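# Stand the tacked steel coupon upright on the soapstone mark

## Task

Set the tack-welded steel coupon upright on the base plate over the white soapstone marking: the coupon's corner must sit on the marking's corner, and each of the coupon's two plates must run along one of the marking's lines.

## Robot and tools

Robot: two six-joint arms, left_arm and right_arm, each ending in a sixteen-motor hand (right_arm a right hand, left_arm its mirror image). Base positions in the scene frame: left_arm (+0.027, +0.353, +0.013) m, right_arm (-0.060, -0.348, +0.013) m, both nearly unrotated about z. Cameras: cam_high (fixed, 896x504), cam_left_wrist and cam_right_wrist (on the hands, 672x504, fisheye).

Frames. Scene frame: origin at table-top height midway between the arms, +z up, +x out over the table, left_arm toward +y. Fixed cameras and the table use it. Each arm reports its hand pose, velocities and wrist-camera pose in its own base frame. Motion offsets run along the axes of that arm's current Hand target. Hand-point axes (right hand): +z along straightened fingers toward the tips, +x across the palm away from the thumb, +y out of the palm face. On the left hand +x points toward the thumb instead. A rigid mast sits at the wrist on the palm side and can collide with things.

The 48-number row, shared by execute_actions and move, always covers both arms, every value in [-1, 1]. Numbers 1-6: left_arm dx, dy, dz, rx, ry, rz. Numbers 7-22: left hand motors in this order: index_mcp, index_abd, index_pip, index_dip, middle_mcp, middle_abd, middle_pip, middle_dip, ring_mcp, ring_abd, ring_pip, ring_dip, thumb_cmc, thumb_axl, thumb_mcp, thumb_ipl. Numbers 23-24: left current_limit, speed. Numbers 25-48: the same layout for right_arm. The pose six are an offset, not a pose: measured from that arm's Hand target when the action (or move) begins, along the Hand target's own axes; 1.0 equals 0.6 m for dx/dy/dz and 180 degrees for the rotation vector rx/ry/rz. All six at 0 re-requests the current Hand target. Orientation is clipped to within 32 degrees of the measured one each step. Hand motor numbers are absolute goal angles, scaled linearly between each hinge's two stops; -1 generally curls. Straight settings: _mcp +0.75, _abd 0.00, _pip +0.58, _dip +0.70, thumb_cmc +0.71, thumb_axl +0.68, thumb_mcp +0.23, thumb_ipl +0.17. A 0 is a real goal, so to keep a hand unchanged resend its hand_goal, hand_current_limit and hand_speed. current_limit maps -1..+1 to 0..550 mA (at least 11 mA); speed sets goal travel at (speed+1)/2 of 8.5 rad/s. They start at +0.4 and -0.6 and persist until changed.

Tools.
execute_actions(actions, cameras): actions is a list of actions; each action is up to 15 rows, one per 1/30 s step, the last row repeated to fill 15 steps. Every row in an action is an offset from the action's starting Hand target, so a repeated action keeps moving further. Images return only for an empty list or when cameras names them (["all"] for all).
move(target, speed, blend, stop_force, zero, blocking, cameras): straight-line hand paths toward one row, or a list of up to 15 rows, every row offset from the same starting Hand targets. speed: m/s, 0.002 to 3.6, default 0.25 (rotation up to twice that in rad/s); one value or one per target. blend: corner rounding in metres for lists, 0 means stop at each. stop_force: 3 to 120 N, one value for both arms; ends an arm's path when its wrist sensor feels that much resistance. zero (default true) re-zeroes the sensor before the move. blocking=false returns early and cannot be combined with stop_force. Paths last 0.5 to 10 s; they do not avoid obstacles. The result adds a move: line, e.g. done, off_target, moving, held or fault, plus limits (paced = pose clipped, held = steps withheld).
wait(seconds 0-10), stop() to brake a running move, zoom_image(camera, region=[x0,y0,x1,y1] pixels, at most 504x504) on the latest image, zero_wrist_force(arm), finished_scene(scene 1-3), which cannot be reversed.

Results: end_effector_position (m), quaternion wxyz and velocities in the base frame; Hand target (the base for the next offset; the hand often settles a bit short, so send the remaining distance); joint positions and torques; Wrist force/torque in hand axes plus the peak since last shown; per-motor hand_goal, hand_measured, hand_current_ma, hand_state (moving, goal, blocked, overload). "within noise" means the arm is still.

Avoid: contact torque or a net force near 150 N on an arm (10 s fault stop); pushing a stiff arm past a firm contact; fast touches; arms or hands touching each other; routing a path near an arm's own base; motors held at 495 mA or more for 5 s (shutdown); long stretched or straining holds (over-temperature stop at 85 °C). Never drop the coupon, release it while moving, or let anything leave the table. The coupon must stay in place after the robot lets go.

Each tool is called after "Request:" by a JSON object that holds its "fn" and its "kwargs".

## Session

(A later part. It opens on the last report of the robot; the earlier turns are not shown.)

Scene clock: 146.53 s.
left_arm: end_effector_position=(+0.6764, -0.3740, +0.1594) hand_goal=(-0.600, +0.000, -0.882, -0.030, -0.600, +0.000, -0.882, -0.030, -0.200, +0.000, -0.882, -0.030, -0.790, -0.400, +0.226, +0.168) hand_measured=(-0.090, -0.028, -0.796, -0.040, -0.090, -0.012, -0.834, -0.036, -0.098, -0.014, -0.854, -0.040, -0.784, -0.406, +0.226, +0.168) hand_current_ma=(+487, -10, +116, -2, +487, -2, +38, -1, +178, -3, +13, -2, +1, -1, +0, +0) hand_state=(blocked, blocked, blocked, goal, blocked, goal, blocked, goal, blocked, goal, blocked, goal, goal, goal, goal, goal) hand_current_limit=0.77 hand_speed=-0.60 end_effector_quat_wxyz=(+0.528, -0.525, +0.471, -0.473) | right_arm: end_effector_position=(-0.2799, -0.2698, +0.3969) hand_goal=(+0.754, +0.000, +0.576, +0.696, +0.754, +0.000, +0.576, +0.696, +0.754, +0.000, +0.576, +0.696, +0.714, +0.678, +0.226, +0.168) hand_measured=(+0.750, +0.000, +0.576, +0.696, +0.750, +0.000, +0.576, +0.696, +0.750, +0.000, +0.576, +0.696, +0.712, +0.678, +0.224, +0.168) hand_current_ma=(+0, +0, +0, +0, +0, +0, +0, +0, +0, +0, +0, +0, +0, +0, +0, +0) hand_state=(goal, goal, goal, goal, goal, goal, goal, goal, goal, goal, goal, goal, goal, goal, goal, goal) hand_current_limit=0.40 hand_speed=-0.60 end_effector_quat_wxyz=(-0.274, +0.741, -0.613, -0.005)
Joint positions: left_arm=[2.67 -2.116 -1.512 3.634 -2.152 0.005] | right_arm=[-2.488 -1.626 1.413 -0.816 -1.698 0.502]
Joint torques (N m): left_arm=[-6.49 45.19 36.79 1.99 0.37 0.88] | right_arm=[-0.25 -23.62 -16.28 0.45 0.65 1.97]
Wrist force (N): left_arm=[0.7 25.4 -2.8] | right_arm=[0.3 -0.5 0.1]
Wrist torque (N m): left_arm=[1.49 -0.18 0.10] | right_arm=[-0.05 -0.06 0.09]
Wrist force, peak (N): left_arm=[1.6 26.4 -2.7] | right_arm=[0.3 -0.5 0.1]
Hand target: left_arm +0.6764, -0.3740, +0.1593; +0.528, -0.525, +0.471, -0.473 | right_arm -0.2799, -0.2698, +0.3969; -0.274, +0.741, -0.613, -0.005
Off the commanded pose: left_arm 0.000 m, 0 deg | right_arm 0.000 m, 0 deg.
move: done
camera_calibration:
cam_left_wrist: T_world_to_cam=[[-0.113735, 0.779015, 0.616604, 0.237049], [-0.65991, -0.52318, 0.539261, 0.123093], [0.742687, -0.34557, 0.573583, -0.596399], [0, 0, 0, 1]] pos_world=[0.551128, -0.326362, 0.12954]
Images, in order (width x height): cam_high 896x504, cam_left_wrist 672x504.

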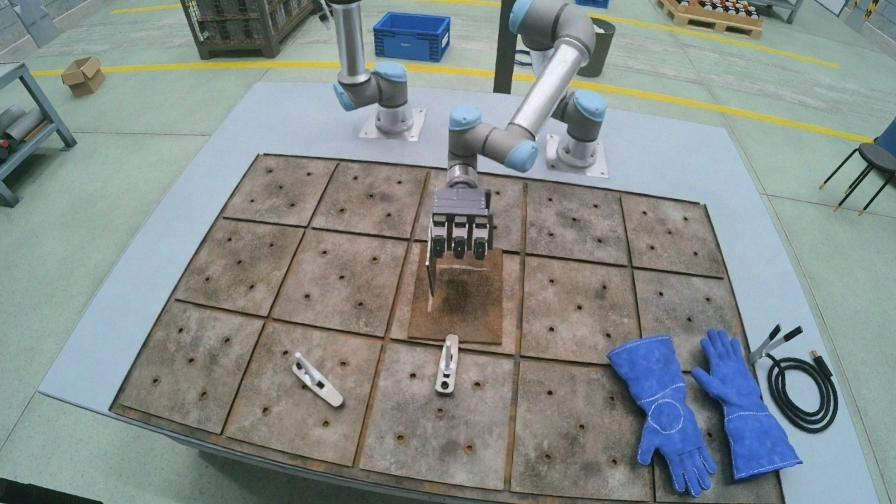

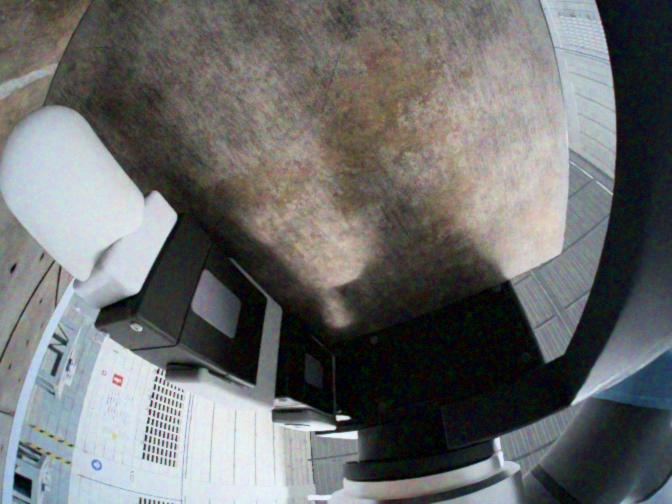

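Request:
{"fn": "move", "kwargs": {"target": [0,0.1117,0,0,0,0,-0.6,0,-0.883,-0.03,-0.6,0,-0.883,-0.03,-0.2,0,-0.883,-0.03,-0.79,-0.4,0.226,0.168,0.77,-0.6,0,0,0,0,0,0,0.754,0,0.576,0.696,0.754,0,0.576,0.696,0.754,0,0.576,0.696,0.714,0.678,0.226,0.168,0.4,-0.6], "speed": 0.05, "stop_force": 12, "cameras": ["cam_high","cam_left_wrist"]}}

Request:
{"fn": "zoom_image", "kwargs": {"camera": "cam_high", "region": [390, 220, 510, 340]}}

Scene clock: 149.37 s.
left_arm: end_effector_position=(+0.6768, -0.3739, +0.0923) hand_goal=(-0.600, +0.000, -0.882, -0.030, -0.600, +0.000, -0.882, -0.030, -0.200, +0.000, -0.882, -0.030, -0.790, -0.400, +0.226, +0.168) hand_measured=(-0.090, -0.028, -0.796, -0.040, -0.090, -0.012, -0.834, -0.036, -0.098, -0.014, -0.854, -0.040, -0.784, -0.406, +0.226, +0.168) hand_current_ma=(+487, -10, +116, -2, +487, -2, +38, -1, +178, -3, +13, -2, +1, -1, +0, +0) hand_state=(blocked, blocked, blocked, goal, blocked, goal, blocked, goal, blocked, goal, blocked, goal, goal, goal, goal, goal) hand_current_limit=0.77 hand_speed=-0.60 end_effector_quat_wxyz=(+0.528, -0.525, +0.471, -0.473) | right_arm: end_effector_position=(-0.2799, -0.2698, +0.3969) hand_goal=(+0.754, +0.000, +0.576, +0.696, +0.754, +0.000, +0.576, +0.696, +0.754, +0.000, +0.576, +0.696, +0.714, +0.678, +0.226, +0.168) hand_measured=(+0.750, +0.000, +0.576, +0.696, +0.750, +0.000, +0.576, +0.696, +0.750, +0.000, +0.576, +0.696, +0.712, +0.678, +0.224, +0.168) hand_current_ma=(+0, +0, +0, +0, +0, +0, +0, +0, +0, +0, +0, +0, +0, +0, +0, +0) hand_state=(goal, goal, goal, goal, goal, goal, goal, goal, goal, goal, goal, goal, goal, goal, goal, goal) hand_current_limit=0.40 hand_speed=-0.60 end_effector_quat_wxyz=(-0.274, +0.741, -0.613, -0.005)
Joint positions: left_arm=[2.671 -2.2 -1.57 3.776 -2.151 0.005] | right_arm=[-2.488 -1.626 1.413 -0.816 -1.698 0.502]
Joint torques (N m): left_arm=[5.96 67.72 37 2.22 1.84 0.7] | right_arm=[0.91 -23.45 -16.4 0.22 0.67 1.99]
Wrist force (N): left_arm=[0.9 25.7 -2.4] | right_arm=[0.3 0.1 0.0]
Wrist torque (N m): left_arm=[1.49 -0.17 0.06] | right_arm=[0.05 -0.05 0.10]
Wrist force, peak (N): left_arm=[0.8 27.5 -2.1] | right_arm=[0.5 -0.2 0.1]
Hand target: left_arm +0.6768, -0.3739, +0.0923; +0.528, -0.525, +0.471, -0.473 | right_arm -0.2799, -0.2698, +0.3969; -0.274, +0.741, -0.613, -0.005
Off the commanded pose: left_arm 0.000 m, 0 deg | right_arm 0.000 m, 0 deg.
move: done
camera_calibration:
cam_left_wrist: T_world_to_cam=[[-0.113694, 0.778922, 0.616728, 0.278318], [-0.65977, -0.523309, 0.539306, 0.159406], [0.742817, -0.345583, 0.573406, -0.558164], [0, 0, 0, 1]] pos_world=[0.551428, -0.326261, 0.0624392]
Images, in order (width x height): cam_high 896x504, cam_left_wrist 672x504.

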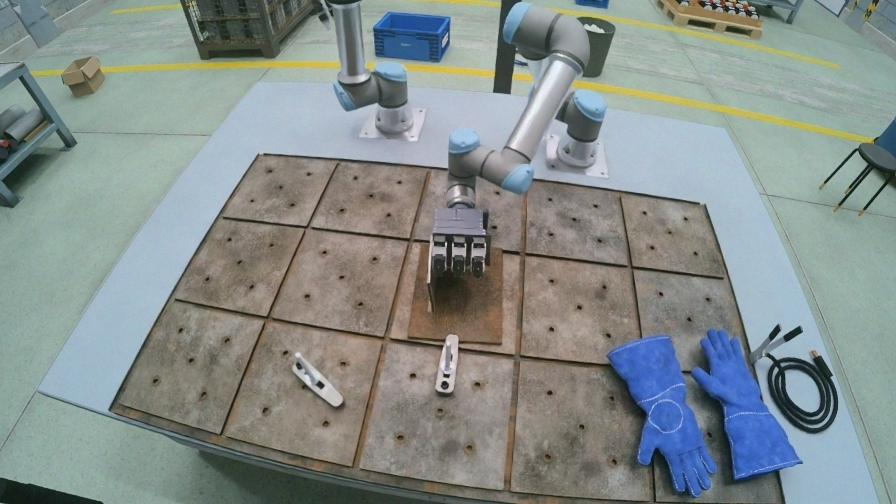

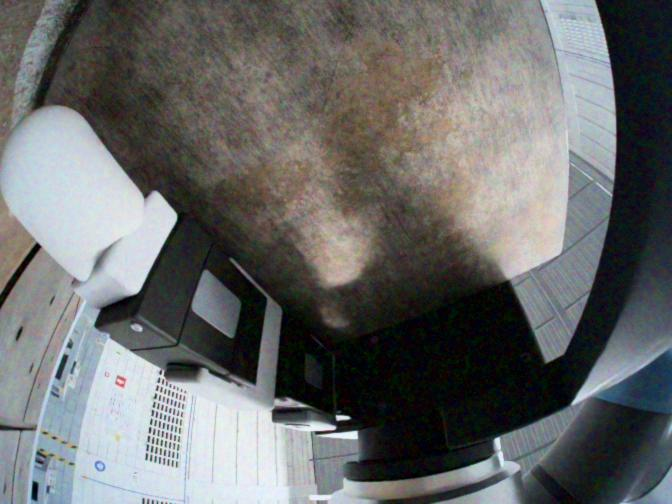

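Scaled by 4.200 from the camera's 896x504 image, which has a finer 1280x720 frame.

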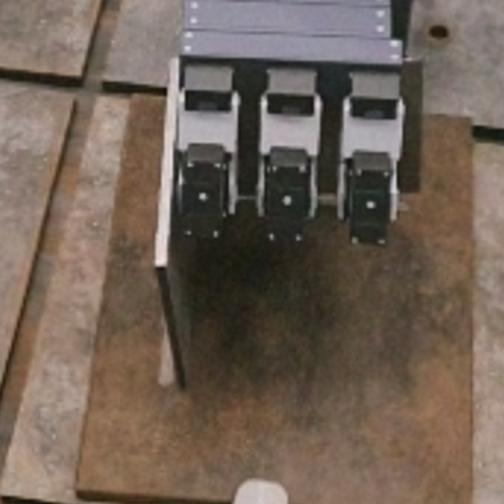

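Request:
{"fn": "move", "kwargs": {"target": [0.0058,0,0.001,0,0.0067,-0.0261,-0.6,0,-0.883,-0.03,-0.6,0,-0.883,-0.03,-0.2,0,-0.883,-0.03,-0.79,-0.4,0.226,0.168,0.77,-0.6,0,0,0,0,0,0,0.754,0,0.576,0.696,0.754,0,0.576,0.696,0.754,0,0.576,0.696,0.714,0.678,0.226,0.168,0.4,-0.6], "speed": 0.05, "cameras": ["cam_high"]}}

Request:
{"fn": "zoom_image", "kwargs": {"camera": "cam_high", "region": [400, 220, 480, 340]}}

Scene clock: 152.90 s.
left_arm: end_effector_position=(+0.6778, -0.3772, +0.0923) hand_goal=(-0.600, +0.000, -0.882, -0.030, -0.600, +0.000, -0.882, -0.030, -0.200, +0.000, -0.882, -0.030, -0.790, -0.400, +0.226, +0.168) hand_measured=(-0.090, -0.028, -0.796, -0.040, -0.090, -0.012, -0.834, -0.036, -0.098, -0.014, -0.854, -0.040, -0.784, -0.406, +0.226, +0.168) hand_current_ma=(+487, -10, +116, -1, +487, -2, +38, -1, +178, -3, +13, -2, +1, -1, +0, +0) hand_state=(blocked, blocked, blocked, goal, blocked, goal, blocked, goal, blocked, goal, blocked, goal, goal, goal, goal, goal) hand_current_limit=0.77 hand_speed=-0.60 end_effector_quat_wxyz=(+0.504, -0.539, +0.454, -0.500) end_effector_velocity=(+0.000, +0.001, +0.000) end_effector_angular_velocity=(+0.004, -0.001, +0.003) | right_arm: end_effector_position=(-0.2799, -0.2698, +0.3969) hand_goal=(+0.754, +0.000, +0.576, +0.696, +0.754, +0.000, +0.576, +0.696, +0.754, +0.000, +0.576, +0.696, +0.714, +0.678, +0.226, +0.168) hand_measured=(+0.750, +0.000, +0.576, +0.696, +0.750, +0.000, +0.576, +0.696, +0.750, +0.000, +0.576, +0.696, +0.712, +0.678, +0.224, +0.168) hand_current_ma=(+0, +0, +0, +0, +0, +0, +0, +0, +0, +0, +0, +0, +0, +0, +0, +0) hand_state=(goal, goal, goal, goal, goal, goal, goal, goal, goal, goal, goal, goal, goal, goal, goal, goal) hand_current_limit=0.40 hand_speed=-0.60 end_effector_quat_wxyz=(-0.274, +0.741, -0.613, -0.005)
Joint positions: left_arm=[2.684 -2.193 -1.59 3.79 -2.117 -0.077] | right_arm=[-2.488 -1.626 1.413 -0.816 -1.698 0.502]
Joint velocities: left_arm=[-0.001 0 0.001 0.001 -0.004 0.005] | right_arm=[within noise]
Joint torques (N m): left_arm=[-5.11 61.54 34.41 3.87 -1.77 1.13] | right_arm=[-0.57 -23.3 -15.81 0.25 0.65 1.9]
Wrist force (N): left_arm=[-0.9 25.8 -2.4] | right_arm=[-0.1 0.0 0.2]
Wrist torque (N m): left_arm=[1.52 -0.09 0.10] | right_arm=[0.01 -0.01 0.06]
Wrist force, peak (N): left_arm=[0.3 26.1 -2.5] | right_arm=[0.4 -0.3 0.0]
Hand target: left_arm +0.6778, -0.3773, +0.0923; +0.504, -0.539, +0.455, -0.500 | right_arm -0.2799, -0.2698, +0.3969; -0.274, +0.741, -0.613, -0.005
Off the commanded pose: left_arm 0.000 m, 0 deg | right_arm 0.000 m, 0 deg.
move: done
Images, in order (width x height): cam_high 896x504.

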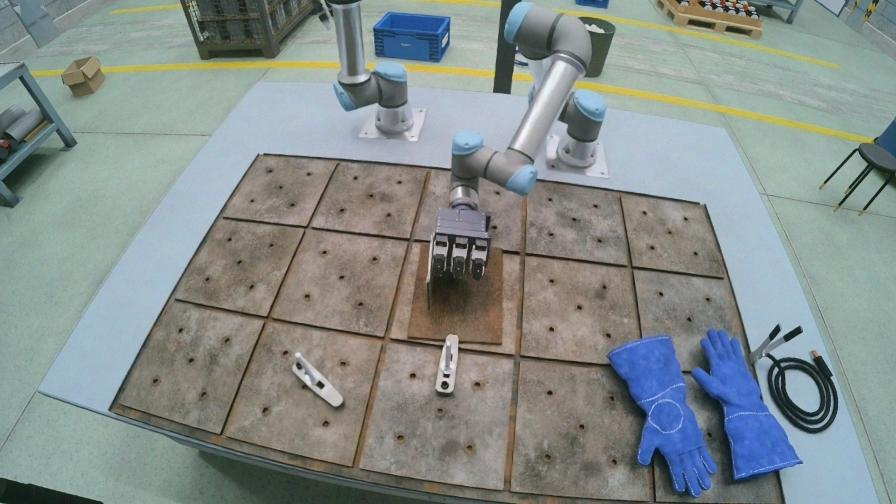

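Scaled by 4.200 from the camera's 896x504 image, which has a finer 1280x720 frame.

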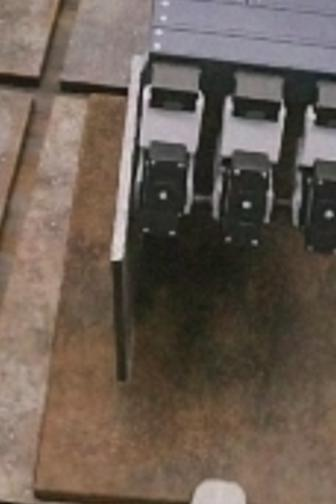

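Request:
{"fn": "zoom_image", "kwargs": {"camera": "cam_high", "region": [415, 270, 445, 320]}}

Scaled by 10.080 from the camera's 896x504 image, which has a finer 1280x720 frame.

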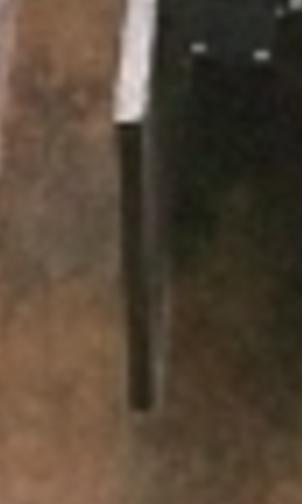

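Request:
{"fn": "move", "kwargs": {"target": [0,0.0333,0,0,0,0,-0.6,0,-0.883,-0.03,-0.6,0,-0.883,-0.03,-0.2,0,-0.883,-0.03,-0.79,-0.4,0.226,0.168,0.77,-0.6,0,0,0,0,0,0,0.754,0,0.576,0.696,0.754,0,0.576,0.696,0.754,0,0.576,0.696,0.714,0.678,0.226,0.168,0.4,-0.6], "speed": 0.012, "stop_force": 10, "cameras": ["cam_high"]}}

Request:
{"fn": "zoom_image", "kwargs": {"camera": "cam_high", "region": [405, 260, 465, 330]}}

Scene clock: 155.50 s.
left_arm: end_effector_position=(+0.6779, -0.3779, +0.0849) hand_goal=(-0.600, +0.000, -0.882, -0.030, -0.600, +0.000, -0.882, -0.030, -0.200, +0.000, -0.882, -0.030, -0.790, -0.400, +0.226, +0.168) hand_measured=(-0.090, -0.028, -0.796, -0.038, -0.090, -0.010, -0.834, -0.036, -0.098, -0.012, -0.856, -0.042, -0.786, -0.406, +0.226, +0.168) hand_current_ma=(+487, -10, +116, -1, +487, -1, +38, -1, +178, -2, +12, -2, +0, -1, +0, +0) hand_state=(blocked, blocked, blocked, goal, blocked, goal, blocked, goal, blocked, goal, blocked, goal, goal, goal, goal, goal) hand_current_limit=0.77 hand_speed=-0.60 end_effector_quat_wxyz=(+0.504, -0.539, +0.454, -0.500) | right_arm: end_effector_position=(-0.2799, -0.2698, +0.3969) hand_goal=(+0.754, +0.000, +0.576, +0.696, +0.754, +0.000, +0.576, +0.696, +0.754, +0.000, +0.576, +0.696, +0.714, +0.678, +0.226, +0.168) hand_measured=(+0.750, +0.000, +0.576, +0.696, +0.750, +0.000, +0.576, +0.696, +0.750, +0.000, +0.576, +0.696, +0.712, +0.678, +0.224, +0.168) hand_current_ma=(+0, +0, +0, +0, +0, +0, +0, +0, +0, +0, +0, +0, +0, +0, +0, +0) hand_state=(goal, goal, goal, goal, goal, goal, goal, goal, goal, goal, goal, goal, goal, goal, goal, goal) hand_current_limit=0.40 hand_speed=-0.60 end_effector_quat_wxyz=(-0.274, +0.741, -0.613, -0.005)
Joint positions: left_arm=[2.683 -2.204 -1.593 3.805 -2.118 -0.077] | right_arm=[-2.488 -1.626 1.413 -0.816 -1.698 0.502]
Joint torques (N m): left_arm=[5.78 63.91 32.6 2.08 2.62 -1.19] | right_arm=[0.46 -22.9 -16.44 0.3 0.62 2.15]
Wrist force (N): left_arm=[-3.0 18.8 -2.6] | right_arm=[0.2 0.0 0.2]
Wrist torque (N m): left_arm=[0.92 0.05 0.04] | right_arm=[0.01 -0.04 0.08]
Wrist force, peak (N): left_arm=[-1.1 26.3 -2.6] | right_arm=[0.4 -0.1 0.0]
Hand target: left_arm +0.6779, -0.3779, +0.0849; +0.504, -0.539, +0.454, -0.500 (not the last commanded pose) | right_arm -0.2799, -0.2698, +0.3969; -0.274, +0.741, -0.613, -0.005
Off the commanded pose: left_arm 0.013 m, 0 deg | right_arm 0.000 m, 0 deg.
move: contact (left_arm)
Images, in order (width x height): cam_high 896x504.

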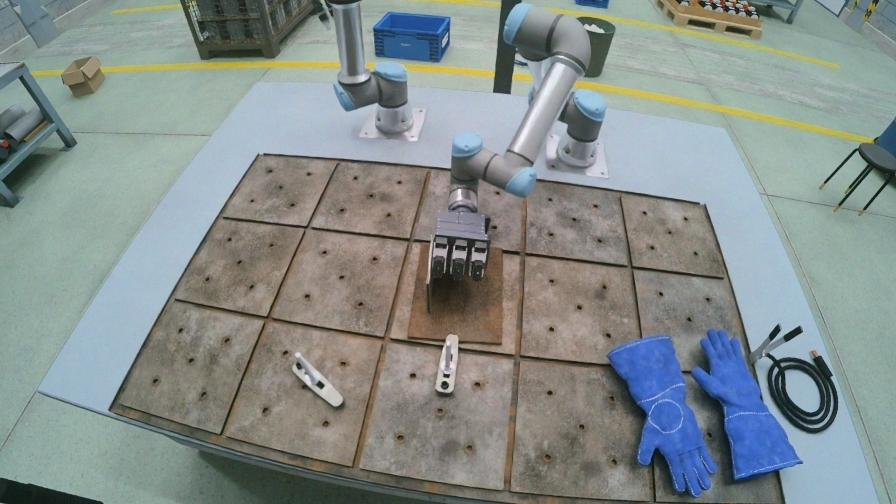

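Scaled by 7.200 from the camera's 896x504 image, which has a finer 1280x720 frame.

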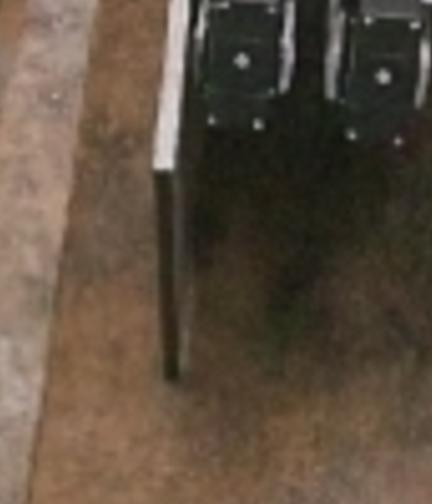

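Request:
{"fn": "move", "kwargs": {"target": [0,0.0083,0,0,0,0,-0.6,0,-0.883,-0.03,-0.6,0,-0.883,-0.03,-0.2,0,-0.883,-0.03,-0.79,-0.4,0.226,0.168,0.77,-0.6,0,0,0,0,0,0,0.754,0,0.576,0.696,0.754,0,0.576,0.696,0.754,0,0.576,0.696,0.714,0.678,0.226,0.168,0.4,-0.6], "speed": 0.01, "stop_force": 15, "cameras": ["cam_high","cam_left_wrist"]}}

Request:
{"fn": "zoom_image", "kwargs": {"camera": "cam_high", "region": [405, 220, 505, 330]}}

Scene clock: 157.00 s.
left_arm: end_effector_position=(+0.6780, -0.3779, +0.0846) hand_goal=(-0.600, +0.000, -0.882, -0.030, -0.600, +0.000, -0.882, -0.030, -0.200, +0.000, -0.882, -0.030, -0.790, -0.400, +0.226, +0.168) hand_measured=(-0.090, -0.028, -0.796, -0.042, -0.090, -0.008, -0.834, -0.038, -0.100, -0.012, -0.858, -0.042, -0.788, -0.406, +0.226, +0.168) hand_current_ma=(+487, -10, +116, -2, +487, -1, +38, -1, +174, -2, +10, -3, +0, -1, +0, +0) hand_state=(blocked, blocked, blocked, goal, blocked, goal, blocked, goal, blocked, goal, blocked, goal, goal, goal, goal, goal) hand_current_limit=0.77 hand_speed=-0.60 end_effector_quat_wxyz=(+0.504, -0.539, +0.454, -0.500) | right_arm: end_effector_position=(-0.2799, -0.2698, +0.3969) hand_goal=(+0.754, +0.000, +0.576, +0.696, +0.754, +0.000, +0.576, +0.696, +0.754, +0.000, +0.576, +0.696, +0.714, +0.678, +0.226, +0.168) hand_measured=(+0.750, +0.000, +0.576, +0.696, +0.750, +0.000, +0.576, +0.696, +0.750, +0.000, +0.576, +0.696, +0.712, +0.678, +0.224, +0.168) hand_current_ma=(+0, +0, +0, +0, +0, +0, +0, +0, +0, +0, +0, +0, +0, +0, +0, +0) hand_state=(goal, goal, goal, goal, goal, goal, goal, goal, goal, goal, goal, goal, goal, goal, goal, goal) hand_current_limit=0.40 hand_speed=-0.60 end_effector_quat_wxyz=(-0.274, +0.741, -0.613, -0.005)
Joint positions: left_arm=[2.683 -2.205 -1.593 3.806 -2.118 -0.077] | right_arm=[-2.488 -1.626 1.413 -0.816 -1.698 0.502]
Joint torques (N m): left_arm=[0.88 63.25 33.21 2.07 1.19 -1.08] | right_arm=[0.72 -23.54 -15.3 0.25 0.65 1.99]
Wrist force (N): left_arm=[-3.4 15.5 -5.3] | right_arm=[0.2 -0.2 0.1]
Wrist torque (N m): left_arm=[0.83 0.06 0.02] | right_arm=[0.00 -0.04 0.08]
Wrist force, peak (N): left_arm=[-3.0 19.1 -2.6] | right_arm=[0.4 0.0 0.1]
Hand target: left_arm +0.6780, -0.3779, +0.0846; +0.504, -0.539, +0.454, -0.500 (not the last commanded pose) | right_arm -0.2799, -0.2698, +0.3969; -0.274, +0.741, -0.613, -0.005
Off the commanded pose: left_arm 0.005 m, 0 deg | right_arm 0.000 m, 0 deg.
move: contact (left_arm)
camera_calibration:
cam_left_wrist: T_world_to_cam=[[-0.101868, 0.828843, 0.550129, 0.302839], [-0.675534, -0.463584, 0.573361, 0.192623], [0.730258, -0.313224, 0.607136, -0.538224], [0, 0, 0, 1]] pos_world=[0.554015, -0.330293, 0.049732]
Images, in order (width x height): cam_high 896x504, cam_left_wrist 672x504.

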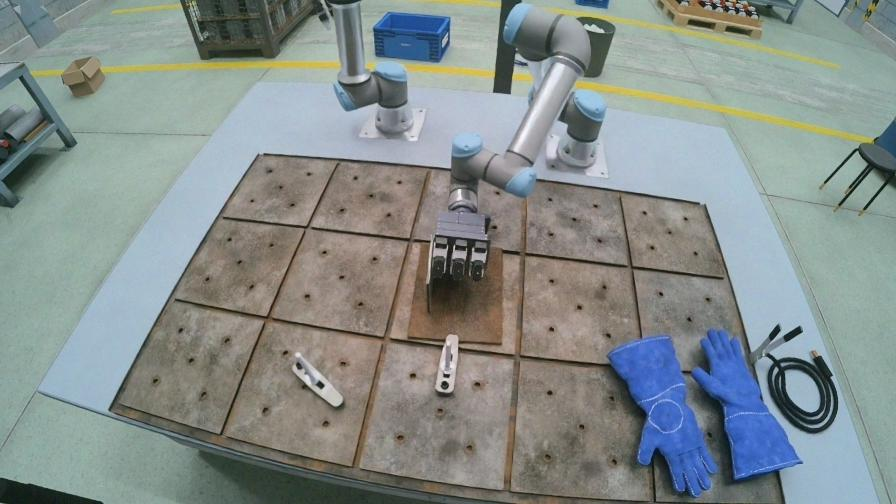

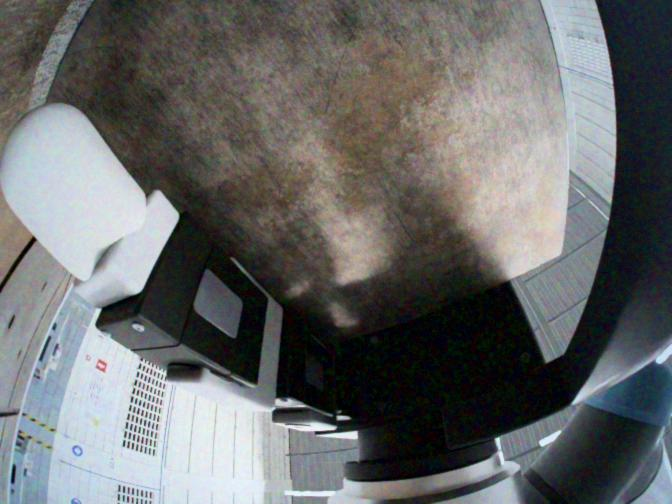

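Scaled by 4.582 from the camera's 896x504 image, which has a finer 1280x720 frame.

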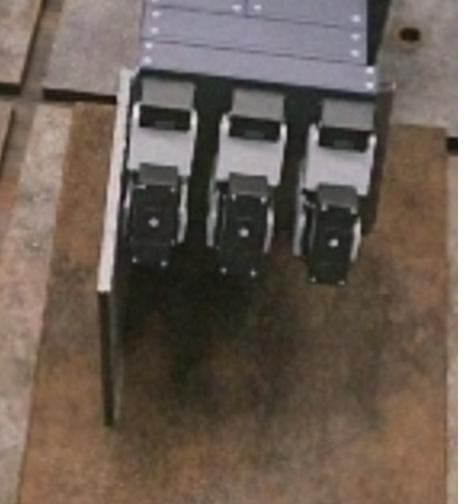

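Request:
{"fn": "zoom_image", "kwargs": {"camera": "cam_left_wrist", "region": [0, 0, 140, 140]}}

Scaled by 3.600 from the camera's 672x504 image, which has a finer 960x720 frame.

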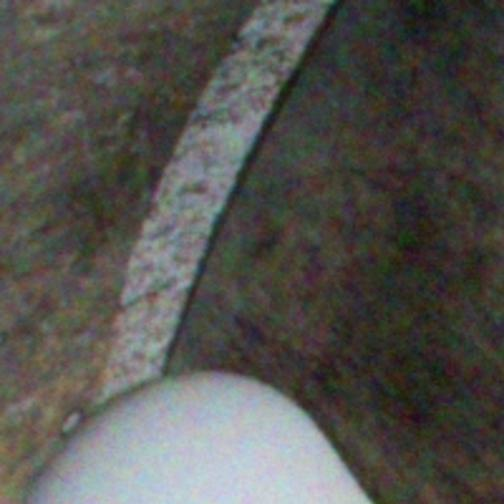

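Request:
{"fn": "move", "kwargs": {"target": [-0.0017,-0.007,-0.0057,0,0,0,-0.6,0,-0.883,-0.03,-0.6,0,-0.883,-0.03,-0.2,0,-0.883,-0.03,-0.79,-0.4,0.226,0.168,0.77,-0.6,0,0,0,0,0,0,0.754,0,0.576,0.696,0.754,0,0.576,0.696,0.754,0,0.576,0.696,0.714,0.678,0.226,0.168,0.4,-0.6], "speed": 0.02}}

Request:
{"fn": "move", "kwargs": {"target": [0,0.015,0,0,0,0,-0.6,0,-0.883,-0.03,-0.6,0,-0.883,-0.03,-0.2,0,-0.883,-0.03,-0.79,-0.4,0.226,0.168,0.77,-0.6,0,0,0,0,0,0,0.754,0,0.576,0.696,0.754,0,0.576,0.696,0.754,0,0.576,0.696,0.714,0.678,0.226,0.168,0.4,-0.6], "speed": 0.008, "stop_force": 20, "cameras": ["cam_high","cam_left_wrist"]}}

Request:
{"fn": "zoom_image", "kwargs": {"camera": "cam_left_wrist", "region": [0, 0, 140, 140]}}

Request:
{"fn": "zoom_image", "kwargs": {"camera": "cam_high", "region": [405, 220, 505, 330]}}

Scene clock: 159.03 s.
left_arm: end_effector_position=(+0.6743, -0.3768, +0.0888) hand_goal=(-0.600, +0.000, -0.882, -0.030, -0.600, +0.000, -0.882, -0.030, -0.200, +0.000, -0.882, -0.030, -0.790, -0.400, +0.226, +0.168) hand_measured=(-0.090, -0.030, -0.796, -0.042, -0.090, -0.012, -0.834, -0.038, -0.100, -0.012, -0.858, -0.042, -0.786, -0.406, +0.226, +0.168) hand_current_ma=(+487, -11, +116, -2, +487, -2, +38, -1, +174, -2, +10, -3, +0, -1, +0, +0) hand_state=(blocked, blocked, blocked, goal, blocked, goal, blocked, goal, blocked, goal, blocked, goal, goal, goal, goal, goal) hand_current_limit=0.77 hand_speed=-0.60 end_effector_quat_wxyz=(+0.504, -0.539, +0.454, -0.500) | right_arm: end_effector_position=(-0.2799, -0.2698, +0.3969) hand_goal=(+0.754, +0.000, +0.576, +0.696, +0.754, +0.000, +0.576, +0.696, +0.754, +0.000, +0.576, +0.696, +0.714, +0.678, +0.226, +0.168) hand_measured=(+0.750, +0.000, +0.576, +0.696, +0.750, +0.000, +0.576, +0.696, +0.750, +0.000, +0.576, +0.696, +0.712, +0.678, +0.224, +0.168) hand_current_ma=(+0, +0, +0, +0, +0, +0, +0, +0, +0, +0, +0, +0, +0, +0, +0, +0) hand_state=(goal, goal, goal, goal, goal, goal, goal, goal, goal, goal, goal, goal, goal, goal, goal, goal) hand_current_limit=0.40 hand_speed=-0.60 end_effector_quat_wxyz=(-0.274, +0.741, -0.613, -0.005)
Joint positions: left_arm=[2.682 -2.192 -1.602 3.802 -2.119 -0.077] | right_arm=[-2.488 -1.626 1.413 -0.816 -1.698 0.502]
Joint torques (N m): left_arm=[-5.69 49.74 30.68 3.04 -1.62 -0.11] | right_arm=[0.28 -23.33 -16.71 0.44 0.69 2.13]
Wrist force (N): left_arm=[-1.1 25.9 -2.5] | right_arm=[0.1 0.0 0.1]
Wrist torque (N m): left_arm=[1.54 -0.08 0.07] | right_arm=[0.02 -0.03 0.08]
Wrist force, peak (N): left_arm=[-0.8 26.5 -1.8] | right_arm=[0.2 -0.4 0.3]
Hand target: left_arm +0.6744, -0.3769, +0.0887; +0.504, -0.539, +0.454, -0.500 | right_arm -0.2799, -0.2698, +0.3969; -0.274, +0.741, -0.613, -0.005
Off the commanded pose: left_arm 0.000 m, 0 deg | right_arm 0.000 m, 0 deg.
move: done

Scene clock: 160.73 s.
left_arm: end_effector_position=(+0.6745, -0.3772, +0.0846) hand_goal=(-0.600, +0.000, -0.882, -0.030, -0.600, +0.000, -0.882, -0.030, -0.200, +0.000, -0.882, -0.030, -0.790, -0.400, +0.226, +0.168) hand_measured=(-0.090, -0.030, -0.796, -0.040, -0.090, -0.008, -0.834, -0.038, -0.100, -0.010, -0.858, -0.042, -0.788, -0.406, +0.226, +0.168) hand_current_ma=(+487, -11, +116, -2, +487, -1, +38, -1, +174, -1, +9, -3, +0, -1, +0, +0) hand_state=(blocked, blocked, blocked, goal, blocked, goal, blocked, goal, blocked, goal, blocked, goal, goal, goal, goal, goal) hand_current_limit=0.77 hand_speed=-0.60 end_effector_quat_wxyz=(+0.504, -0.539, +0.454, -0.500) | right_arm: end_effector_position=(-0.2799, -0.2698, +0.3969) hand_goal=(+0.754, +0.000, +0.576, +0.696, +0.754, +0.000, +0.576, +0.696, +0.754, +0.000, +0.576, +0.696, +0.714, +0.678, +0.226, +0.168) hand_measured=(+0.750, +0.000, +0.576, +0.696, +0.750, +0.000, +0.576, +0.696, +0.750, +0.000, +0.576, +0.696, +0.712, +0.678, +0.224, +0.168) hand_current_ma=(+0, +0, +0, +0, +0, +0, +0, +0, +0, +0, +0, +0, +0, +0, +0, +0) hand_state=(goal, goal, goal, goal, goal, goal, goal, goal, goal, goal, goal, goal, goal, goal, goal, goal) hand_current_limit=0.40 hand_speed=-0.60 end_effector_quat_wxyz=(-0.274, +0.741, -0.613, -0.005)
Joint positions: left_arm=[2.681 -2.199 -1.604 3.811 -2.12 -0.077] | right_arm=[-2.488 -1.626 1.413 -0.816 -1.698 0.502]
Joint torques (N m): left_arm=[-0.05 61.32 31.1 2.16 3.1 0.19] | right_arm=[-0.11 -24.19 -16.69 0.33 0.49 2.06]
Wrist force (N): left_arm=[-5.1 11.4 -7.3] | right_arm=[0.2 0.0 0.0]
Wrist torque (N m): left_arm=[0.48 0.07 0.02] | right_arm=[0.03 -0.03 0.09]
Wrist force, peak (N): left_arm=[-1.0 26.2 -2.6] | right_arm=[0.3 -0.3 -0.1]
Hand target: left_arm +0.6745, -0.3772, +0.0846; +0.504, -0.539, +0.454, -0.500 (not the last commanded pose) | right_arm -0.2799, -0.2698, +0.3969; -0.274, +0.741, -0.613, -0.005
Off the commanded pose: left_arm 0.005 m, 0 deg | right_arm 0.000 m, 0 deg.
move: contact (left_arm)
camera_calibration:
cam_left_wrist: T_world_to_cam=[[-0.102051, 0.82895, 0.549933, 0.302048], [-0.675604, -0.463524, 0.573328, 0.190643], [0.730168, -0.313028, 0.607345, -0.535346], [0, 0, 0, 1]] pos_world=[0.550516, -0.329594, 0.0497332]
Images, in order (width x height): cam_high 896x504, cam_left_wrist 672x504.

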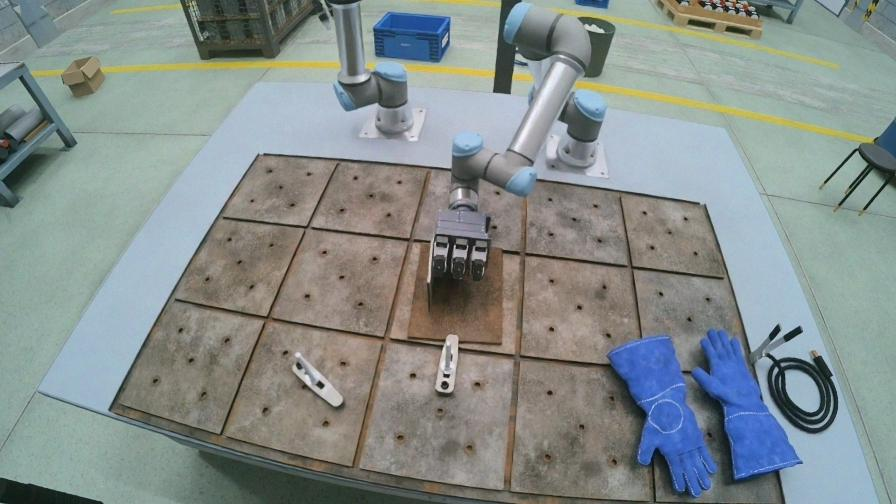

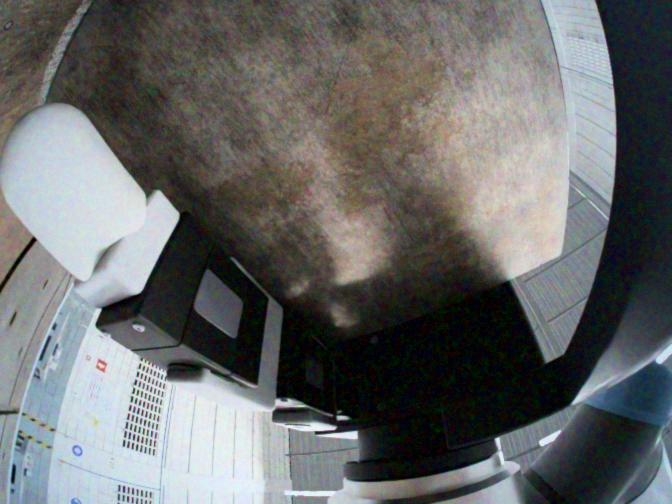

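Scaled by 3.600 from the camera's 672x504 image, which has a finer 960x720 frame.

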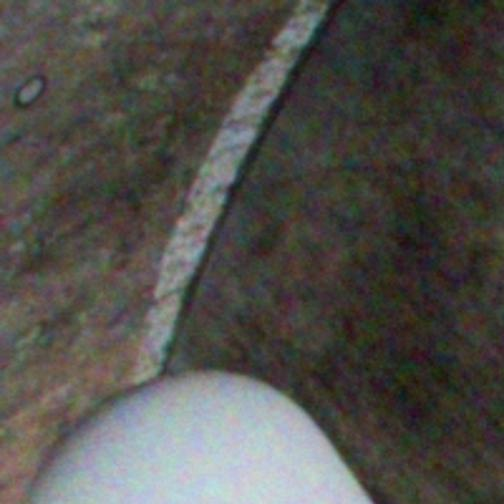

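Scaled by 4.582 from the camera's 896x504 image, which has a finer 1280x720 frame.

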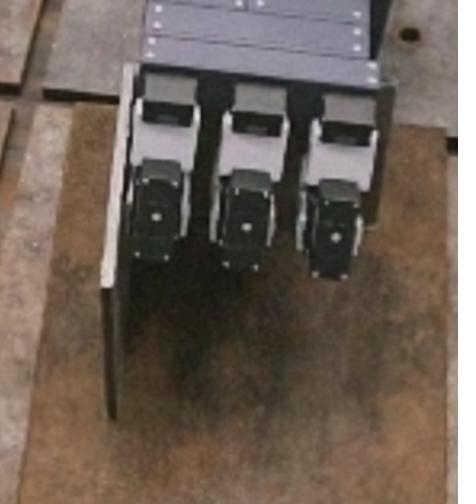

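Request:
{"fn": "move", "kwargs": {"target": [-0.0037,-0.007,-0.0005,0,0,0,-0.6,0,-0.883,-0.03,-0.6,0,-0.883,-0.03,-0.2,0,-0.883,-0.03,-0.79,-0.4,0.226,0.168,0.77,-0.6,0,0,0,0,0,0,0.754,0,0.576,0.696,0.754,0,0.576,0.696,0.754,0,0.576,0.696,0.714,0.678,0.226,0.168,0.4,-0.6], "speed": 0.02}}

Request:
{"fn": "move", "kwargs": {"target": [0,0.015,0,0,0,0,-0.6,0,-0.883,-0.03,-0.6,0,-0.883,-0.03,-0.2,0,-0.883,-0.03,-0.79,-0.4,0.226,0.168,0.77,-0.6,0,0,0,0,0,0,0.754,0,0.576,0.696,0.754,0,0.576,0.696,0.754,0,0.576,0.696,0.714,0.678,0.226,0.168,0.4,-0.6], "speed": 0.008, "stop_force": 30, "cameras": ["cam_high","cam_left_wrist"]}}

Request:
{"fn": "zoom_image", "kwargs": {"camera": "cam_left_wrist", "region": [0, 0, 140, 140]}}

Request:
{"fn": "zoom_image", "kwargs": {"camera": "cam_high", "region": [405, 220, 505, 330]}}

Scene clock: 162.13 s.
left_arm: end_effector_position=(+0.6739, -0.3746, +0.0887) hand_goal=(-0.600, +0.000, -0.882, -0.030, -0.600, +0.000, -0.882, -0.030, -0.200, +0.000, -0.882, -0.030, -0.790, -0.400, +0.226, +0.168) hand_measured=(-0.090, -0.030, -0.796, -0.040, -0.090, -0.012, -0.834, -0.038, -0.100, -0.014, -0.858, -0.042, -0.786, -0.406, +0.226, +0.168) hand_current_ma=(+487, -11, +116, -2, +487, -2, +38, -1, +174, -2, +9, -3, +0, -1, +0, +0) hand_state=(blocked, blocked, blocked, goal, blocked, goal, blocked, goal, blocked, goal, blocked, goal, goal, goal, goal, goal) hand_current_limit=0.77 hand_speed=-0.60 end_effector_quat_wxyz=(+0.504, -0.539, +0.454, -0.500) | right_arm: end_effector_position=(-0.2799, -0.2698, +0.3969) hand_goal=(+0.754, +0.000, +0.576, +0.696, +0.754, +0.000, +0.576, +0.696, +0.754, +0.000, +0.576, +0.696, +0.714, +0.678, +0.226, +0.168) hand_measured=(+0.750, +0.000, +0.576, +0.696, +0.750, +0.000, +0.576, +0.696, +0.750, +0.000, +0.576, +0.696, +0.712, +0.678, +0.224, +0.168) hand_current_ma=(+0, +0, +0, +0, +0, +0, +0, +0, +0, +0, +0, +0, +0, +0, +0, +0) hand_state=(goal, goal, goal, goal, goal, goal, goal, goal, goal, goal, goal, goal, goal, goal, goal, goal) hand_current_limit=0.40 hand_speed=-0.60 end_effector_quat_wxyz=(-0.274, +0.741, -0.613, -0.005)
Joint positions: left_arm=[2.685 -2.189 -1.608 3.806 -2.116 -0.077] | right_arm=[-2.488 -1.626 1.413 -0.816 -1.698 0.502]
Joint torques (N m): left_arm=[2.95 53.71 25.02 3.17 1.89 -0.89] | right_arm=[1.56 -23.42 -16.11 0.19 0.55 2.18]
Wrist force (N): left_arm=[-0.8 25.8 -2.3] | right_arm=[0.0 -0.1 0.1]
Wrist torque (N m): left_arm=[1.51 -0.11 0.10] | right_arm=[0.01 -0.02 0.07]
Wrist force, peak (N): left_arm=[-0.6 26.3 -2.4] | right_arm=[0.5 -0.1 -0.1]
Hand target: left_arm +0.6740, -0.3747, +0.0886; +0.504, -0.539, +0.454, -0.500 | right_arm -0.2799, -0.2698, +0.3969; -0.274, +0.741, -0.613, -0.005
Off the commanded pose: left_arm 0.000 m, 0 deg | right_arm 0.000 m, 0 deg.
move: done

Scene clock: 164.00 s.
left_arm: end_effector_position=(+0.6741, -0.3751, +0.0836) hand_goal=(-0.600, +0.000, -0.882, -0.030, -0.600, +0.000, -0.882, -0.030, -0.200, +0.000, -0.882, -0.030, -0.790, -0.400, +0.226, +0.168) hand_measured=(-0.090, -0.030, -0.802, -0.044, -0.092, -0.004, -0.840, -0.042, -0.102, -0.006, -0.864, -0.046, -0.790, -0.404, +0.226, +0.168) hand_current_ma=(+487, -11, +100, -4, +487, +0, +30, -3, +168, +0, +5, -4, +0, -1, +0, +0) hand_state=(blocked, blocked, blocked, goal, blocked, goal, blocked, goal, blocked, goal, goal, goal, goal, goal, goal, goal) hand_current_limit=0.77 hand_speed=-0.60 end_effector_quat_wxyz=(+0.504, -0.539, +0.454, -0.500) | right_arm: end_effector_position=(-0.2799, -0.2698, +0.3969) hand_goal=(+0.754, +0.000, +0.576, +0.696, +0.754, +0.000, +0.576, +0.696, +0.754, +0.000, +0.576, +0.696, +0.714, +0.678, +0.226, +0.168) hand_measured=(+0.750, +0.000, +0.576, +0.696, +0.750, +0.000, +0.576, +0.696, +0.750, +0.000, +0.576, +0.696, +0.712, +0.678, +0.224, +0.168) hand_current_ma=(+0, +0, +0, +0, +0, +0, +0, +0, +0, +0, +0, +0, +0, +0, +0, +0) hand_state=(goal, goal, goal, goal, goal, goal, goal, goal, goal, goal, goal, goal, goal, goal, goal, goal) hand_current_limit=0.40 hand_speed=-0.60 end_effector_quat_wxyz=(-0.274, +0.741, -0.613, -0.005)
Joint positions: left_arm=[2.684 -2.197 -1.61 3.816 -2.117 -0.077] | right_arm=[-2.488 -1.626 1.413 -0.816 -1.698 0.502]
Joint torques (N m): left_arm=[0.2 60.33 31.88 1.29 3.33 -1.44] | right_arm=[0.75 -22.52 -15.9 0.33 0.63 2.08]
Wrist force (N): left_arm=[-6.3 11.3 -2.2] | right_arm=[0.3 0.1 -0.1]
Wrist torque (N m): left_arm=[0.28 0.26 0.11] | right_arm=[0.05 -0.05 0.10]
Wrist force, peak (N): left_arm=[-1.1 26.1 -2.5] | right_arm=[0.4 -0.2 0.2]
Hand target: left_arm +0.6741, -0.3751, +0.0837; +0.504, -0.539, +0.454, -0.500 (not the last commanded pose) | right_arm -0.2799, -0.2698, +0.3969; -0.274, +0.741, -0.613, -0.005
Off the commanded pose: left_arm 0.004 m, 0 deg | right_arm 0.000 m, 0 deg.
move: contact (left_arm)
camera_calibration:
cam_left_wrist: T_world_to_cam=[[-0.10223, 0.828993, 0.549836, 0.300933], [-0.675698, -0.463519, 0.573221, 0.191978], [0.730055, -0.312923, 0.607535, -0.533704], [0, 0, 0, 1]] pos_world=[0.550117, -0.327494, 0.0487343]
Images, in order (width x height): cam_high 896x504, cam_left_wrist 672x504.

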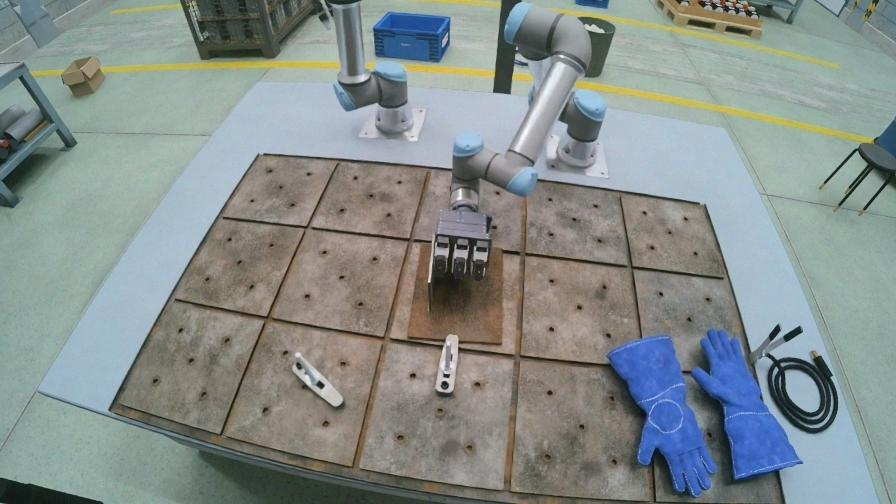

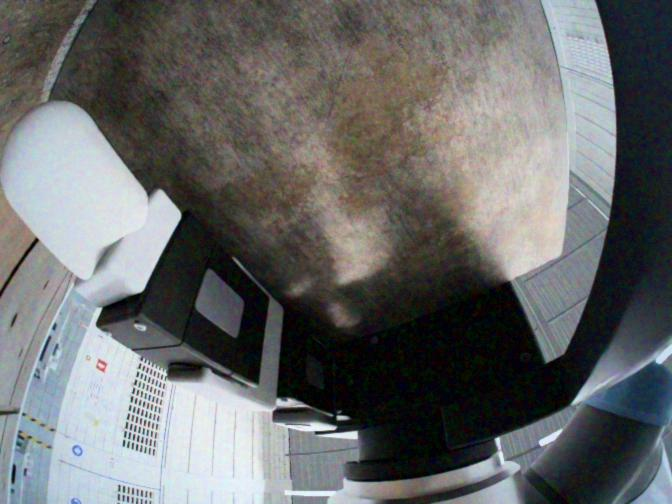

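Scaled by 3.600 from the camera's 672x504 image, which has a finer 960x720 frame.

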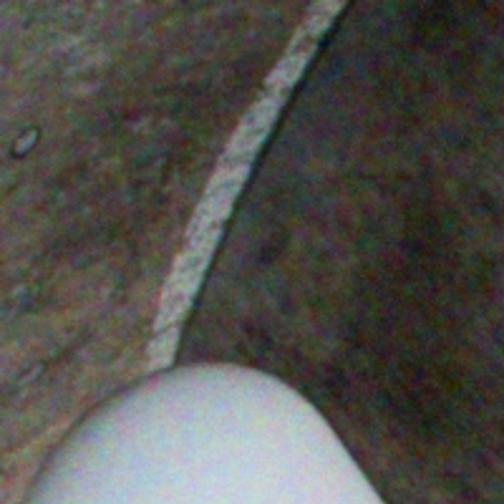

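Scaled by 4.582 from the camera's 896x504 image, which has a finer 1280x720 frame.

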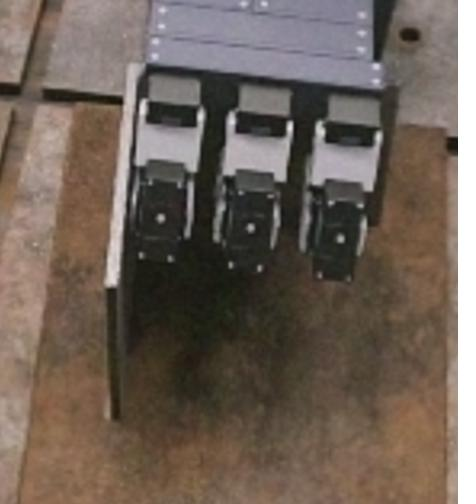

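Request:
{"fn": "move", "kwargs": {"target": [0,0.004,0,0,0,0,-0.6,0,-0.883,-0.03,-0.6,0,-0.883,-0.03,-0.2,0,-0.883,-0.03,-0.79,-0.4,0.226,0.168,0.77,-0.6,0,0,0,0,0,0,0.754,0,0.576,0.696,0.754,0,0.576,0.696,0.754,0,0.576,0.696,0.714,0.678,0.226,0.168,0.4,-0.6], "speed": 0.005, "stop_force": 18}}

Scene clock: 165.47 s.
left_arm: end_effector_position=(+0.6742, -0.3752, +0.0833) hand_goal=(-0.600, +0.000, -0.882, -0.030, -0.600, +0.000, -0.882, -0.030, -0.200, +0.000, -0.882, -0.030, -0.790, -0.400, +0.226, +0.168) hand_measured=(-0.090, -0.030, -0.802, -0.044, -0.092, -0.004, -0.840, -0.042, -0.102, -0.006, -0.864, -0.046, -0.790, -0.404, +0.224, +0.168) hand_current_ma=(+487, -11, +100, -4, +487, +0, +30, -3, +168, +0, +5, -4, +0, -1, +0, +0) hand_state=(blocked, blocked, blocked, goal, blocked, goal, blocked, goal, blocked, goal, goal, goal, goal, goal, goal, goal) hand_current_limit=0.77 hand_speed=-0.60 end_effector_quat_wxyz=(+0.504, -0.539, +0.454, -0.500) | right_arm: end_effector_position=(-0.2799, -0.2698, +0.3969) hand_goal=(+0.754, +0.000, +0.576, +0.696, +0.754, +0.000, +0.576, +0.696, +0.754, +0.000, +0.576, +0.696, +0.714, +0.678, +0.226, +0.168) hand_measured=(+0.750, +0.000, +0.576, +0.696, +0.750, +0.000, +0.576, +0.696, +0.750, +0.000, +0.576, +0.696, +0.712, +0.678, +0.224, +0.168) hand_current_ma=(+0, +0, +0, +0, +0, +0, +0, +0, +0, +0, +0, +0, +0, +0, +0, +0) hand_state=(goal, goal, goal, goal, goal, goal, goal, goal, goal, goal, goal, goal, goal, goal, goal, goal) hand_current_limit=0.40 hand_speed=-0.60 end_effector_quat_wxyz=(-0.274, +0.741, -0.613, -0.005)
Joint positions: left_arm=[2.684 -2.198 -1.61 3.817 -2.117 -0.077] | right_arm=[-2.488 -1.626 1.413 -0.816 -1.698 0.502]
Joint torques (N m): left_arm=[-1.74 51.4 29.46 1.15 1.68 -1.53] | right_arm=[1.28 -23.81 -15.9 0.24 0.52 2.06]
Wrist force (N): left_arm=[-9.3 -7.9 -11.3] | right_arm=[0.1 0.0 0.1]
Wrist torque (N m): left_arm=[-1.04 0.34 0.65] | right_arm=[0.02 -0.03 0.09]
Wrist force, peak (N): left_arm=[-10.6 -16.6 -17.7] | right_arm=[0.5 -0.1 0.0]
Hand target: left_arm +0.6742, -0.3752, +0.0834; +0.504, -0.539, +0.454, -0.500 (not the last commanded pose) | right_arm -0.2799, -0.2698, +0.3969; -0.274, +0.741, -0.613, -0.005
Off the commanded pose: left_arm 0.002 m, 0 deg | right_arm 0.000 m, 0 deg.
move: contact (left_arm)

Request:
{"fn": "move", "kwargs": {"target": [0,-0.0008,0,0,0,0,0.2,0,-0.883,-0.03,0.2,0,-0.883,-0.03,0.2,0,-0.883,-0.03,-0.79,-0.4,0.226,0.168,0.5,-0.85,0,0,0,0,0,0,0.754,0,0.576,0.696,0.754,0,0.576,0.696,0.754,0,0.576,0.696,0.714,0.678,0.226,0.168,0.4,-0.6], "speed": 0.02, "cameras": ["cam_high","cam_left_wrist"]}}

Request:
{"fn": "zoom_image", "kwargs": {"camera": "cam_left_wrist", "region": [0, 0, 140, 140]}}

Request:
{"fn": "zoom_image", "kwargs": {"camera": "cam_high", "region": [405, 220, 505, 330]}}

Scene clock: 166.90 s.
left_arm: end_effector_position=(+0.6742, -0.3751, +0.0838) hand_goal=(+0.200, +0.000, -0.882, -0.030, +0.200, +0.000, -0.882, -0.030, +0.200, +0.000, -0.882, -0.030, -0.790, -0.400, +0.226, +0.168) hand_measured=(+0.160, -0.024, -0.886, -0.032, +0.186, -0.004, -0.876, -0.032, +0.188, -0.004, -0.876, -0.032, -0.788, -0.404, +0.226, +0.168) hand_current_ma=(-29, -8, +0, +0, -4, +0, +1, +0, -3, +0, +1, +0, +0, +0, +0, +0) hand_state=(blocked, blocked, goal, goal, goal, goal, goal, goal, goal, goal, goal, goal, goal, goal, goal, goal) hand_current_limit=0.50 hand_speed=-0.85 end_effector_quat_wxyz=(+0.504, -0.539, +0.454, -0.500) | right_arm: end_effector_position=(-0.2799, -0.2698, +0.3969) hand_goal=(+0.754, +0.000, +0.576, +0.696, +0.754, +0.000, +0.576, +0.696, +0.754, +0.000, +0.576, +0.696, +0.714, +0.678, +0.226, +0.168) hand_measured=(+0.750, +0.000, +0.576, +0.696, +0.750, +0.000, +0.576, +0.696, +0.750, +0.000, +0.576, +0.696, +0.712, +0.678, +0.224, +0.168) hand_current_ma=(+0, +0, +0, +0, +0, +0, +0, +0, +0, +0, +0, +0, +0, +0, +0, +0) hand_state=(goal, goal, goal, goal, goal, goal, goal, goal, goal, goal, goal, goal, goal, goal, goal, goal) hand_current_limit=0.40 hand_speed=-0.60 end_effector_quat_wxyz=(-0.274, +0.741, -0.613, -0.005)
Joint positions: left_arm=[2.684 -2.197 -1.61 3.816 -2.117 -0.077] | right_arm=[-2.488 -1.626 1.413 -0.816 -1.698 0.502]
Joint torques (N m): left_arm=[7.21 55.85 31.85 1.59 3.15 -1.44] | right_arm=[1.02 -23.26 -16.34 0.26 0.61 1.9]
Wrist force (N): left_arm=[-6.4 5.7 -11.9] | right_arm=[0.1 0.0 0.2]
Wrist torque (N m): left_arm=[0.51 -0.06 -0.04] | right_arm=[0.01 -0.02 0.07]
Wrist force, peak (N): left_arm=[-9.3 -5.0 -20.1] | right_arm=[0.3 -0.3 0.1]
Hand target: left_arm +0.6742, -0.3751, +0.0838; +0.504, -0.539, +0.454, -0.500 | right_arm -0.2799, -0.2698, +0.3969; -0.274, +0.741, -0.613, -0.005
Off the commanded pose: left_arm 0.000 m, 0 deg | right_arm 0.000 m, 0 deg.
move: done
camera_calibration:
cam_left_wrist: T_world_to_cam=[[-0.102423, 0.829078, 0.549671, 0.301113], [-0.675889, -0.463435, 0.573064, 0.192081], [0.729852, -0.312822, 0.607831, -0.53374], [0, 0, 0, 1]] pos_world=[0.550218, -0.327594, 0.0488359]
Images, in order (width x height): cam_high 896x504, cam_left_wrist 672x504.

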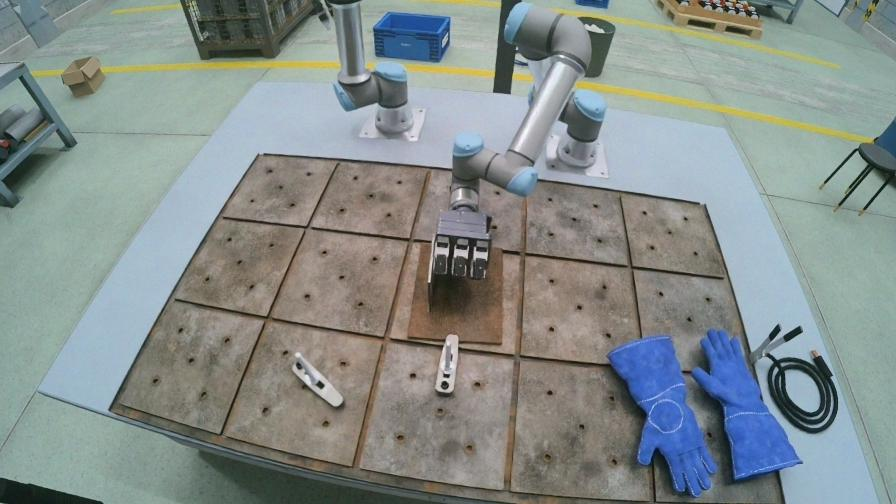

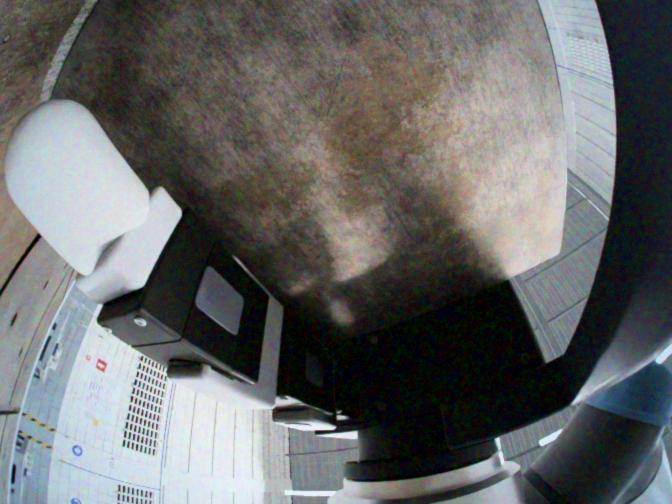

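Scaled by 3.600 from the camera's 672x504 image, which has a finer 960x720 frame.

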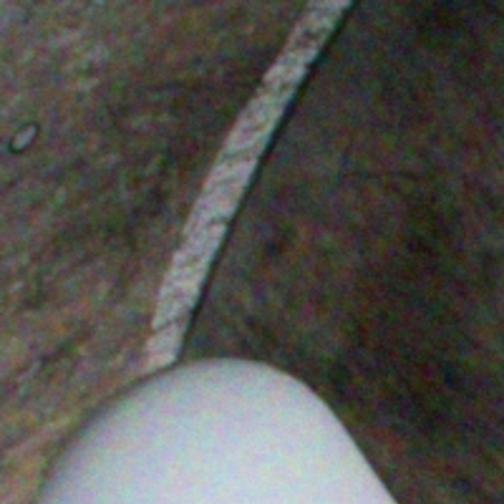

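Scaled by 4.582 from the camera's 896x504 image, which has a finer 1280x720 frame.

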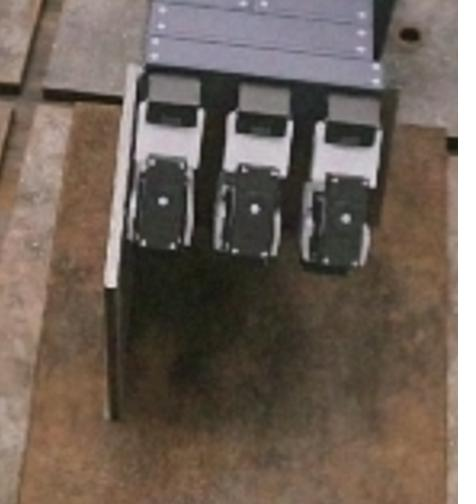

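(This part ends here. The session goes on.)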